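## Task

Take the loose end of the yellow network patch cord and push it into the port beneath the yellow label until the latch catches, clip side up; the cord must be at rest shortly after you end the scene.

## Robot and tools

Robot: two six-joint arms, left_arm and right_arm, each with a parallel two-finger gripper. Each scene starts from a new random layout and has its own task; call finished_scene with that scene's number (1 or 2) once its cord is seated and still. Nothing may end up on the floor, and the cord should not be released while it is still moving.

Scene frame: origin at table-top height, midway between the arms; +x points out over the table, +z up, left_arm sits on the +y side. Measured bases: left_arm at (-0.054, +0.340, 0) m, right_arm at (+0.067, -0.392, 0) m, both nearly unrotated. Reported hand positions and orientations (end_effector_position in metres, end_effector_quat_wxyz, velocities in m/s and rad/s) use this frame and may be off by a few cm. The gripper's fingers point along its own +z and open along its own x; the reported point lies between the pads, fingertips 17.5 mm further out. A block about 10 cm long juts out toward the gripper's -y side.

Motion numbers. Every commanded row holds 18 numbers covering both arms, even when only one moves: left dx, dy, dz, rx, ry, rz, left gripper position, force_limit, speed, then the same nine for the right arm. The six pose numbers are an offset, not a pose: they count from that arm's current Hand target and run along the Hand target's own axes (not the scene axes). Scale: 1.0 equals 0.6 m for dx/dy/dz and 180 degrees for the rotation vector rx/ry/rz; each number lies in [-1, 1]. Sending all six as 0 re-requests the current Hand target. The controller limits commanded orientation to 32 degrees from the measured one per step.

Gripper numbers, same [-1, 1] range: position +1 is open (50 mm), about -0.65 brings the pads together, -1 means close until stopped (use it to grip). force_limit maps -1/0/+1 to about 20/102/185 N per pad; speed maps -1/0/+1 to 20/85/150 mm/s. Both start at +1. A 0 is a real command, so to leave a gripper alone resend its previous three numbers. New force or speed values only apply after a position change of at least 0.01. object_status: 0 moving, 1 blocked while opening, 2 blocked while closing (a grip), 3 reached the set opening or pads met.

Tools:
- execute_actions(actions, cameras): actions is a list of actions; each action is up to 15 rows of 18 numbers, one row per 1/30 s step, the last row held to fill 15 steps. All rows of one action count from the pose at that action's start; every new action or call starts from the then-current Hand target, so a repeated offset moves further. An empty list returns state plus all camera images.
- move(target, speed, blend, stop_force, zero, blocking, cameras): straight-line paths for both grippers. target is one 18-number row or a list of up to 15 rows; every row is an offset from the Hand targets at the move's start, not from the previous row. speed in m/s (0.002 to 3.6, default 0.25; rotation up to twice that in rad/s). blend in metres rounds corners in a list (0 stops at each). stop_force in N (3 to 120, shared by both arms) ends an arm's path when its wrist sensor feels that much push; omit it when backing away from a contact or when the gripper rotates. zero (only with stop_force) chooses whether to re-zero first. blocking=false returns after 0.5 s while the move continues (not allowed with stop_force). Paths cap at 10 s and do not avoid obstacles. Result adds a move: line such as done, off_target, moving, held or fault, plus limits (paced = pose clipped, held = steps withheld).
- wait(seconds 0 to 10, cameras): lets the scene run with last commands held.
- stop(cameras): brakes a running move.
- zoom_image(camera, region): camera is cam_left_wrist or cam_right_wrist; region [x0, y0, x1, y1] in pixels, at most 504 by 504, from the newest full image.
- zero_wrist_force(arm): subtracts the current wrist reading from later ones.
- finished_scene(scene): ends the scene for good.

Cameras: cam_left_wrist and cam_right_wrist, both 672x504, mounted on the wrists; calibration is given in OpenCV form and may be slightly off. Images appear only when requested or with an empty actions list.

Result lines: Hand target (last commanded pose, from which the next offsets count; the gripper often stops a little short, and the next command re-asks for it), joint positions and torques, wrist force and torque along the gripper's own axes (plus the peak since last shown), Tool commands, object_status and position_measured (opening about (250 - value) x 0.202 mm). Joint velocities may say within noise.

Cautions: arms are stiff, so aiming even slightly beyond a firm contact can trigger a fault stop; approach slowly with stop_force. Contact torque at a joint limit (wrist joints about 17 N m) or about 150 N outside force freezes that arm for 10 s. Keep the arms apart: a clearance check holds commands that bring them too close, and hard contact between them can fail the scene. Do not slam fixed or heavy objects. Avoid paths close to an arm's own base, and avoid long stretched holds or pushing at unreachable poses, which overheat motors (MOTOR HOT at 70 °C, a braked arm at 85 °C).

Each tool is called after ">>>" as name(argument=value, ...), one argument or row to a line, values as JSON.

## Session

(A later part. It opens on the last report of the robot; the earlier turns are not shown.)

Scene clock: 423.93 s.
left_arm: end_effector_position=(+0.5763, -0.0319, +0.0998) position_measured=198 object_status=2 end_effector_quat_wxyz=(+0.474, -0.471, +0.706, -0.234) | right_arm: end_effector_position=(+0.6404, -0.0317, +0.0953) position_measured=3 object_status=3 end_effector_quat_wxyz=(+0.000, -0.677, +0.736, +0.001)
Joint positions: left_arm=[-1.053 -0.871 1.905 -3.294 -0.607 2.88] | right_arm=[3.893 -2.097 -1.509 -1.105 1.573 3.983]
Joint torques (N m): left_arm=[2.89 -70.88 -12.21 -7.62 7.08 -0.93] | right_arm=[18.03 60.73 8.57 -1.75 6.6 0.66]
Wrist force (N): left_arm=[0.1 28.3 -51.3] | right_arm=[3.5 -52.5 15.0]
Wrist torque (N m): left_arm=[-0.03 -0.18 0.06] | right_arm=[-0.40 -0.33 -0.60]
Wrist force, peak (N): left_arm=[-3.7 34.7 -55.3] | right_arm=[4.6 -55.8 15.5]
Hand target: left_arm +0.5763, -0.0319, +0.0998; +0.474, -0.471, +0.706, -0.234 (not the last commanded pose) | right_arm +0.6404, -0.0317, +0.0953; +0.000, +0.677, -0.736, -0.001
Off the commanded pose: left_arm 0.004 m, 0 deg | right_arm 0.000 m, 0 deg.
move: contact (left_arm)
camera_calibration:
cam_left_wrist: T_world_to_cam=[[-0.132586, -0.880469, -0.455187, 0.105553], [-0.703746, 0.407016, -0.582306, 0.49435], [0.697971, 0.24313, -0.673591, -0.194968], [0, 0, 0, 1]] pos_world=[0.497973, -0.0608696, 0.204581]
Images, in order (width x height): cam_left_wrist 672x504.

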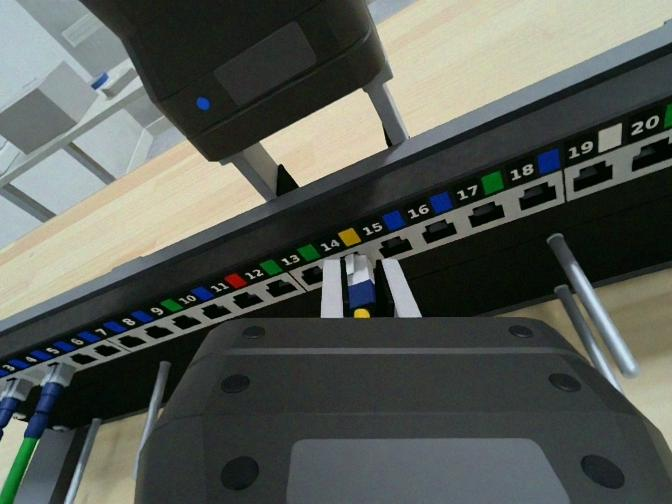

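>>> move(
  target=[-0.0003,-0.0040,0.0073,0,0,0,-0.95,-0.4,-1,0,0,0,0,0,0,1,1,1],
  speed=0.006,
  stop_force=30,
  cameras=["cam_left_wrist"],
)

>>> zoom_image(
  camera="cam_left_wrist",
  region=[320, 210, 400, 290],
)

>>> zoom_image(
  camera="cam_left_wrist",
  region=[0, 340, 100, 420],
)

Scene clock: 438.70 s.
left_arm: end_effector_position=(+0.5780, -0.0322, +0.0999) position_measured=198 object_status=2 end_effector_quat_wxyz=(+0.474, -0.471, +0.706, -0.234) | right_arm: end_effector_position=(+0.6404, -0.0317, +0.0953) position_measured=3 object_status=3 end_effector_quat_wxyz=(+0.000, -0.677, +0.736, +0.001)
Joint positions: left_arm=[-1.051 -0.869 1.9 -3.294 -0.608 2.884] | right_arm=[3.893 -2.097 -1.509 -1.105 1.573 3.983]
Joint torques (N m): left_arm=[9.33 -69.98 -16.29 -3.08 6.54 -0.85] | right_arm=[18.85 58.66 8.43 -10.7 19.15 0.47]
Wrist force (N): left_arm=[-1.6 39.7 -76.8] | right_arm=[2.2 -82.6 21.1]
Wrist torque (N m): left_arm=[-0.25 -0.18 0.06] | right_arm=[-1.55 -0.26 -0.70]
Wrist force, peak (N): left_arm=[-5.1 43.9 -80.4] | right_arm=[3.6 -85.0 23.2]
Hand target: left_arm +0.5780, -0.0322, +0.0999; +0.474, -0.471, +0.706, -0.234 (not the last commanded pose) | right_arm +0.6404, -0.0317, +0.0953; +0.000, +0.677, -0.736, -0.001
Off the commanded pose: left_arm 0.003 m, 0 deg | right_arm 0.000 m, 0 deg.
move: contact (left_arm)
camera_calibration:
cam_left_wrist: T_world_to_cam=[[-0.132646, -0.880453, -0.4552, 0.105668], [-0.70362, 0.407106, -0.582394, 0.495577], [0.698086, 0.243036, -0.673506, -0.196049], [0, 0, 0, 1]] pos_world=[0.499573, -0.0610694, 0.204681]
Images, in order (width x height): cam_left_wrist 672x504.

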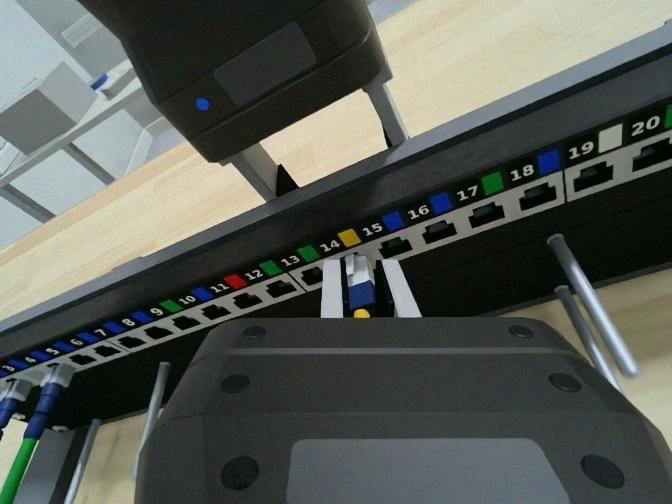

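Scaled by 6.300 from the camera's 672x504 image, which has a finer 960x720 frame.

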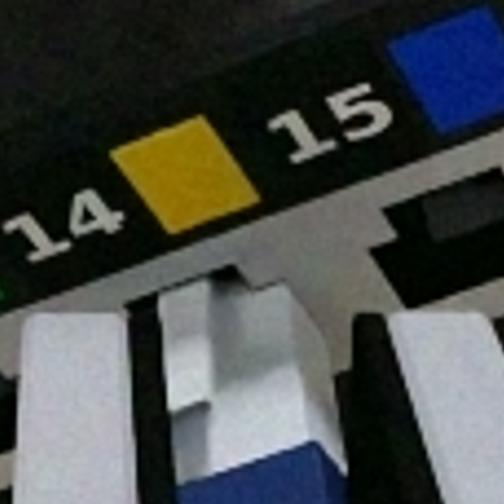

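Scaled by 5.040 from the camera's 672x504 image, which has a finer 960x720 frame.

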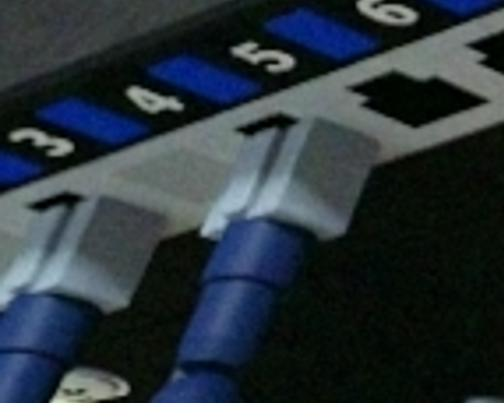

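>>> move(
  target=[0.0002,0.0024,-0.0044,0,0,0,-0.95,-0.4,-1,0,0,0,0,0,0,1,1,1],
  speed=0.01,
  cameras=["cam_left_wrist"],
)

>>> zoom_image(
  camera="cam_left_wrist",
  region=[320, 210, 400, 290],
)

Scene clock: 449.37 s.
left_arm: end_effector_position=(+0.5749, -0.0319, +0.0999) position_measured=198 object_status=2 end_effector_quat_wxyz=(+0.474, -0.471, +0.706, -0.234) | right_arm: end_effector_position=(+0.6403, -0.0316, +0.0953) position_measured=3 object_status=3 end_effector_quat_wxyz=(+0.000, -0.677, +0.736, +0.001)
Joint positions: left_arm=[-1.056 -0.873 1.908 -3.293 -0.605 2.878] | right_arm=[3.893 -2.097 -1.509 -1.106 1.574 3.983]
Joint torques (N m): left_arm=[-1.04 -65.78 -14.9 -2.08 5.05 0.51] | right_arm=[21.55 57.13 9.65 0.13 7.96 0.62]
Wrist force (N): left_arm=[1.3 11.8 -15.5] | right_arm=[4.6 -32.1 8.9]
Wrist torque (N m): left_arm=[0.07 -0.16 0.04] | right_arm=[-0.32 -0.09 0.14]
Wrist force, peak (N): left_arm=[-1.3 40.4 -77.0] | right_arm=[2.1 -82.9 21.9]
Hand target: left_arm +0.5750, -0.0319, +0.0999; +0.474, -0.471, +0.706, -0.234 | right_arm +0.6404, -0.0317, +0.0953; +0.000, +0.677, -0.736, -0.001
Off the commanded pose: left_arm 0.000 m, 0 deg | right_arm 0.000 m, 0 deg.
move: done
camera_calibration:
cam_left_wrist: T_world_to_cam=[[-0.132583, -0.880489, -0.455149, 0.105491], [-0.703632, 0.407028, -0.582435, 0.493353], [0.698086, 0.243036, -0.673505, -0.194028], [0, 0, 0, 1]] pos_world=[0.496573, -0.0607694, 0.204681]
Images, in order (width x height): cam_left_wrist 672x504.

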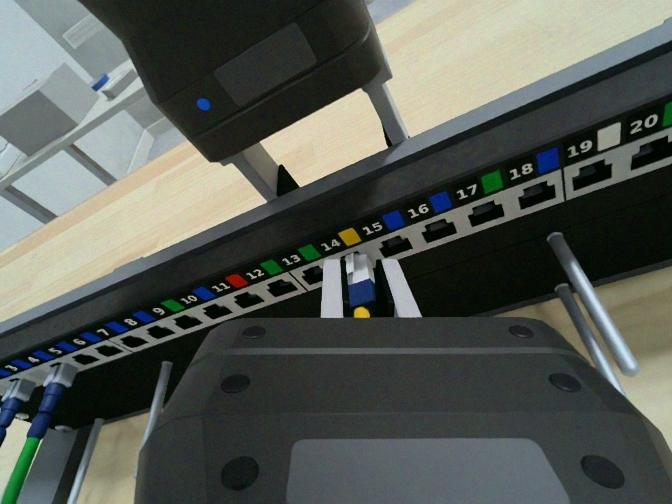

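Scaled by 6.300 from the camera's 672x504 image, which has a finer 960x720 frame.

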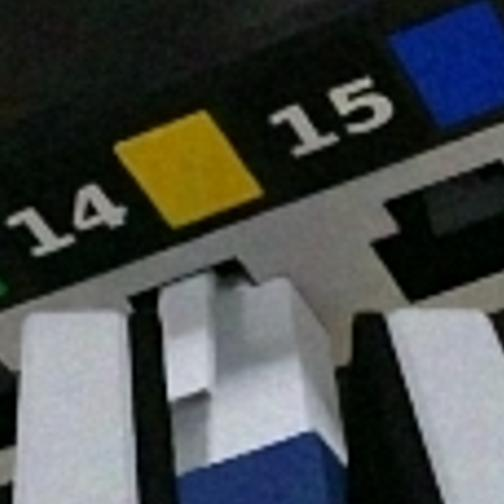

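>>> move(
  target=[0.0002,0.0024,-0.0044,0,0,0,-0.95,-0.4,-1,0,0,0,0,0,0,1,1,1],
  speed=0.01,
  cameras=["cam_left_wrist"],
)

>>> zoom_image(
  camera="cam_left_wrist",
  region=[320, 210, 400, 290],
)

Scene clock: 452.83 s.
left_arm: end_effector_position=(+0.5719, -0.0317, +0.0998) position_measured=198 object_status=2 end_effector_quat_wxyz=(+0.474, -0.471, +0.706, -0.234) | right_arm: end_effector_position=(+0.6404, -0.0316, +0.0953) position_measured=3 object_status=3 end_effector_quat_wxyz=(+0.000, -0.677, +0.736, +0.001)
Joint positions: left_arm=[-1.06 -0.877 1.916 -3.292 -0.603 2.872] | right_arm=[3.893 -2.097 -1.509 -1.105 1.573 3.983]
Joint torques (N m): left_arm=[-0.79 -66.36 -9.48 -1.41 7.77 0.29] | right_arm=[6.73 54.7 11.18 0.91 3.37 0.47]
Wrist force (N): left_arm=[10.5 -5.3 6.7] | right_arm=[-3.8 -9.6 -0.3]
Wrist torque (N m): left_arm=[0.07 0.04 0.02] | right_arm=[-0.25 -0.30 0.22]
Wrist force, peak (N): left_arm=[1.3 12.3 -15.6] | right_arm=[4.6 -32.2 9.2]
Hand target: left_arm +0.5720, -0.0317, +0.0998; +0.474, -0.471, +0.706, -0.234 | right_arm +0.6404, -0.0317, +0.0953; +0.000, +0.677, -0.736, -0.001
Off the commanded pose: left_arm 0.000 m, 0 deg | right_arm 0.000 m, 0 deg.
move: done
camera_calibration:
cam_left_wrist: T_world_to_cam=[[-0.132646, -0.880453, -0.4552, 0.105254], [-0.70362, 0.407106, -0.582394, 0.491023], [0.698086, 0.243036, -0.673506, -0.19198], [0, 0, 0, 1]] pos_world=[0.493473, -0.0605694, 0.204581]
Images, in order (width x height): cam_left_wrist 672x504.

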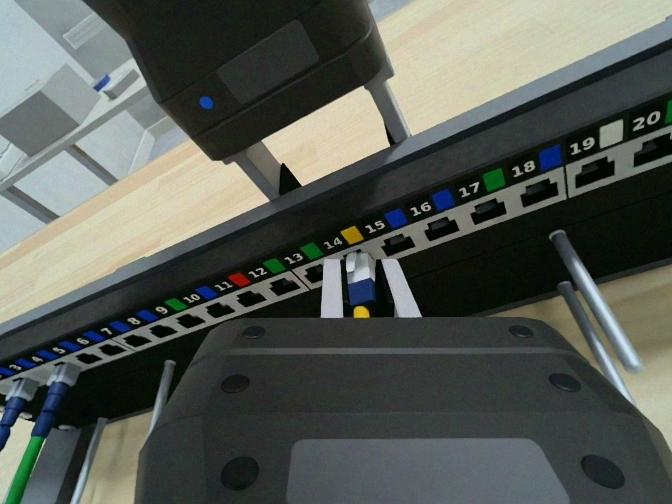

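Scaled by 6.300 from the camera's 672x504 image, which has a finer 960x720 frame.

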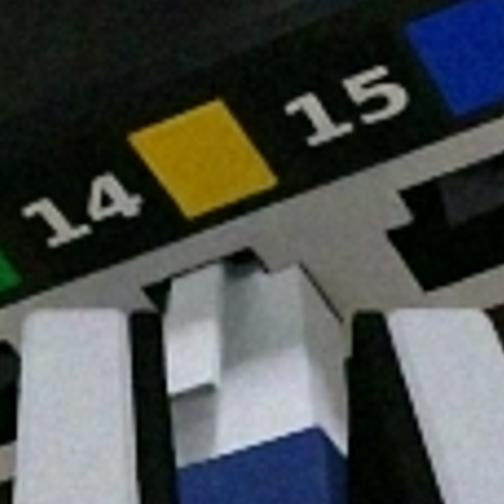

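>>> move(
  target=[0.0002,0.0024,-0.0044,0,0,0,-0.95,-0.4,-1,0,0,0,0,0,0,1,1,1],
  speed=0.01,
  cameras=["cam_left_wrist"],
)

>>> zoom_image(
  camera="cam_left_wrist",
  region=[320, 210, 400, 290],
)

Scene clock: 455.53 s.
left_arm: end_effector_position=(+0.5689, -0.0315, +0.0998) position_measured=198 object_status=2 end_effector_quat_wxyz=(+0.474, -0.471, +0.706, -0.234) | right_arm: end_effector_position=(+0.6404, -0.0316, +0.0953) position_measured=3 object_status=3 end_effector_quat_wxyz=(+0.000, -0.677, +0.736, +0.001)
Joint positions: left_arm=[-1.065 -0.881 1.924 -3.29 -0.6 2.865] | right_arm=[3.893 -2.097 -1.509 -1.105 1.573 3.983]
Joint torques (N m): left_arm=[0.8 -66.73 -8.8 -1.31 7.94 -0.6] | right_arm=[-2.26 52.36 10.33 0.9 1.55 0.28]
Wrist force (N): left_arm=[12.3 -8.4 10.6] | right_arm=[-0.4 0.0 -0.2]
Wrist torque (N m): left_arm=[0.05 0.15 0.10] | right_arm=[-0.20 -0.19 -0.11]
Wrist force, peak (N): left_arm=[12.8 -8.6 10.9] | right_arm=[-4.1 -10.1 -0.1]
Hand target: left_arm +0.5690, -0.0315, +0.0998; +0.474, -0.471, +0.706, -0.234 | right_arm +0.6404, -0.0317, +0.0953; +0.000, +0.677, -0.736, -0.001
Off the commanded pose: left_arm 0.000 m, 0 deg | right_arm 0.000 m, 0 deg.
move: done
camera_calibration:
cam_left_wrist: T_world_to_cam=[[-0.13274, -0.880399, -0.455277, 0.105098], [-0.703603, 0.407224, -0.582333, 0.488817], [0.698085, 0.243036, -0.673507, -0.189934], [0, 0, 0, 1]] pos_world=[0.490474, -0.0603694, 0.204581]
Images, in order (width x height): cam_left_wrist 672x504.

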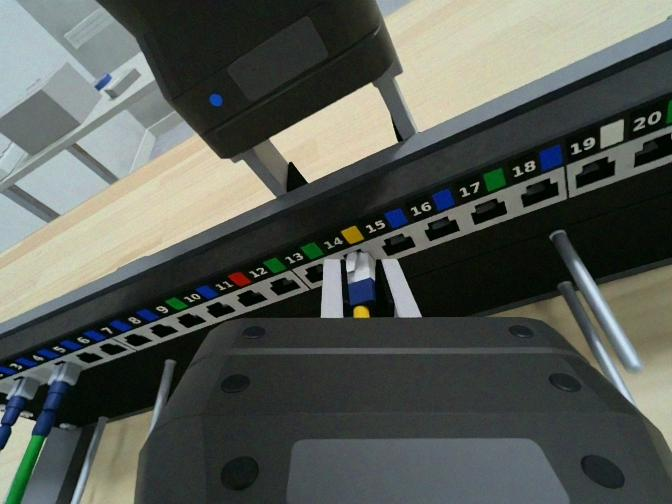

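Scaled by 6.300 from the camera's 672x504 image, which has a finer 960x720 frame.

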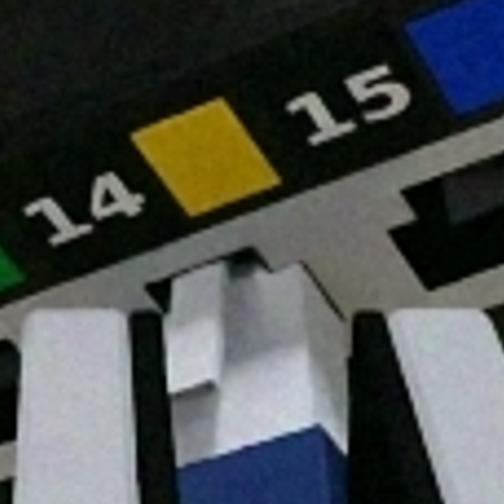

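>>> move(
  target=[0.0008,-0.0015,0.0022,0,0,0,-0.95,-0.4,-1,0,0,0,0,0,0,1,1,1],
  speed=0.01,
)

>>> move(
  target=[0,0,0,0,0,0,-0.08,-1,-1,0,0,0,0,0,0,1,1,1],
  cameras=["cam_left_wrist"],
)

>>> zoom_image(
  camera="cam_left_wrist",
  region=[300, 200, 420, 320],
)

Scene clock: 470.83 s.
left_arm: end_effector_position=(+0.5705, -0.0321, +0.0997) position_measured=198 object_status=2 end_effector_quat_wxyz=(+0.474, -0.471, +0.706, -0.234) | right_arm: end_effector_position=(+0.6404, -0.0317, +0.0953) position_measured=3 object_status=3 end_effector_quat_wxyz=(+0.000, -0.677, +0.736, +0.001)
Joint positions: left_arm=[-1.063 -0.878 1.919 -3.29 -0.601 2.868] | right_arm=[3.893 -2.097 -1.509 -1.105 1.573 3.983]
Joint torques (N m): left_arm=[3.42 -33.73 -31.88 -2.42 -1.4 0.35] | right_arm=[-2.54 51.12 10.37 0.95 -2.21 0.32]
Wrist force (N): left_arm=[-4.4 12.8 -17.8] | right_arm=[-0.2 0.1 -0.5]
Wrist torque (N m): left_arm=[0.01 -0.25 0.13] | right_arm=[-0.18 -0.20 -0.11]
Wrist force, peak (N): left_arm=[-4.3 13.2 -17.8] | right_arm=[-0.3 -0.1 -0.6]
Hand target: left_arm +0.5705, -0.0321, +0.0997; +0.474, -0.471, +0.706, -0.234 | right_arm +0.6404, -0.0317, +0.0953; +0.000, +0.677, -0.736, -0.001
Off the commanded pose: left_arm 0.000 m, 0 deg | right_arm 0.000 m, 0 deg.
move: done

Scene clock: 471.40 s.
left_arm: end_effector_position=(+0.5705, -0.0321, +0.0997) position_measured=165 object_status=3 end_effector_quat_wxyz=(+0.474, -0.471, +0.706, -0.234) | right_arm: end_effector_position=(+0.6404, -0.0317, +0.0953) position_measured=3 object_status=3 end_effector_quat_wxyz=(+0.000, -0.677, +0.736, +0.001)
Joint positions: left_arm=[-1.063 -0.878 1.919 -3.29 -0.601 2.868] | right_arm=[3.893 -2.097 -1.509 -1.105 1.573 3.983]
Joint torques (N m): left_arm=[-3.02 -41.97 -23.32 -3.85 -0.92 -1.05] | right_arm=[-2.64 51.82 10.71 0.83 -2.06 0.28]
Wrist force (N): left_arm=[-0.6 -0.1 -0.2] | right_arm=[-0.4 0.1 -0.3]
Wrist torque (N m): left_arm=[0.05 0.03 0.09] | right_arm=[-0.17 -0.19 -0.12]
Wrist force, peak (N): left_arm=[-3.6 13.5 -16.7] | right_arm=[-0.2 0.0 -0.5]
Hand target: left_arm +0.5705, -0.0321, +0.0997; +0.474, -0.471, +0.706, -0.234 | right_arm +0.6404, -0.0317, +0.0953; +0.000, +0.677, -0.736, -0.001
Off the commanded pose: left_arm 0.000 m, 0 deg | right_arm 0.000 m, 0 deg.
move: done
camera_calibration:
cam_left_wrist: T_world_to_cam=[[-0.132678, -0.880435, -0.455226, 0.104618], [-0.703615, 0.407146, -0.582374, 0.490249], [0.698085, 0.243036, -0.673506, -0.191018], [0, 0, 0, 1]] pos_world=[0.492174, -0.0610694, 0.204481]
Images, in order (width x height): cam_left_wrist 672x504.

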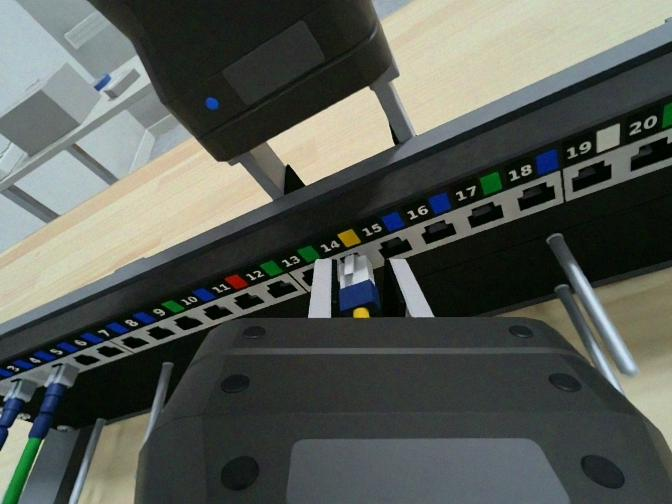

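Scaled by 4.200 from the camera's 672x504 image, which has a finer 960x720 frame.

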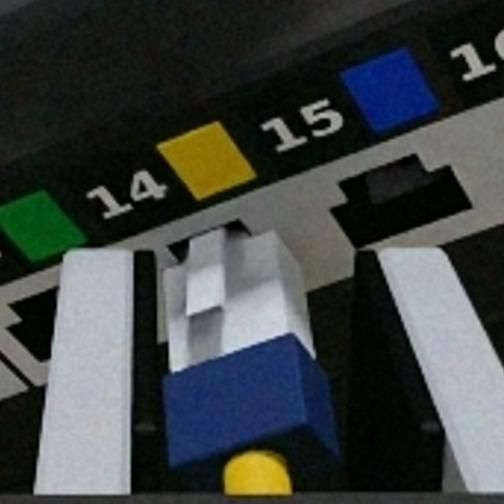

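>>> move(
  target=[0,0,-0.13,0,0,0,-0.08,-1,-1,0,0,0,0,0,0,1,1,1],
  speed=0.06,
  cameras=["cam_left_wrist"],
)

>>> zoom_image(
  camera="cam_left_wrist",
  region=[280, 200, 400, 320],
)

>>> zoom_image(
  camera="cam_left_wrist",
  region=[0, 260, 160, 420],
)

Scene clock: 476.77 s.
left_arm: end_effector_position=(+0.5010, -0.0412, +0.1342) position_measured=165 object_status=3 end_effector_quat_wxyz=(+0.474, -0.471, +0.706, -0.234) | right_arm: end_effector_position=(+0.6404, -0.0317, +0.0953) position_measured=3 object_status=3 end_effector_quat_wxyz=(+0.000, -0.677, +0.736, +0.001)
Joint positions: left_arm=[-1.188 -1.05 2.06 -3.096 -0.53 2.675] | right_arm=[3.893 -2.097 -1.509 -1.105 1.573 3.983]
Joint torques (N m): left_arm=[2.75 -23.8 -29.54 -4.73 -1.26 -0.34] | right_arm=[-2.5 47.95 9.86 0.79 -2.03 0.24]
Wrist force (N): left_arm=[-1.1 0.2 0.5] | right_arm=[-0.2 -0.1 -0.1]
Wrist torque (N m): left_arm=[0.05 0.12 0.11] | right_arm=[-0.20 -0.22 -0.11]
Wrist force, peak (N): left_arm=[13.4 -3.9 10.9] | right_arm=[-0.1 0.0 -0.6]
Hand target: left_arm +0.5010, -0.0412, +0.1341; +0.474, -0.471, +0.706, -0.234 | right_arm +0.6404, -0.0317, +0.0953; +0.000, +0.677, -0.736, -0.001
Off the commanded pose: left_arm 0.000 m, 0 deg | right_arm 0.000 m, 0 deg.
move: done
camera_calibration:
cam_left_wrist: T_world_to_cam=[[-0.132645, -0.880416, -0.455272, 0.103163], [-0.703523, 0.407187, -0.582455, 0.465017], [0.698184, 0.243035, -0.673405, -0.117074], [0, 0, 0, 1]] pos_world=[0.422574, -0.0700694, 0.238981]
Images, in order (width x height): cam_left_wrist 672x504.

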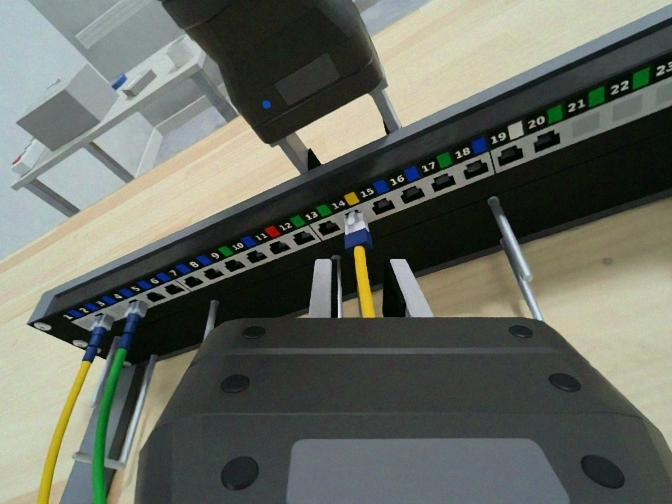

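Scaled by 4.200 from the camera's 672x504 image, which has a finer 960x720 frame.

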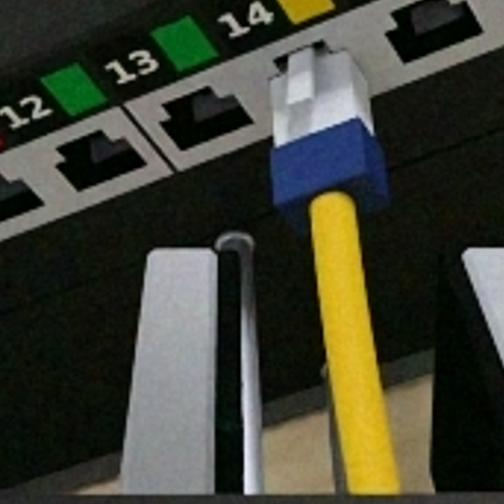

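Scaled by 3.150 from the camera's 672x504 image, which has a finer 960x720 frame.

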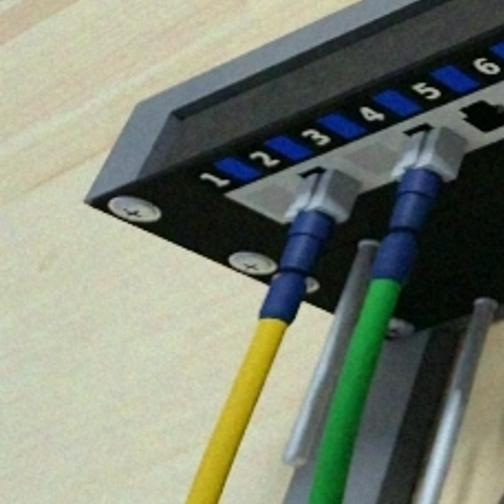

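>>> finished_scene(
  scene=1,
)

The scene is finished: the task was done.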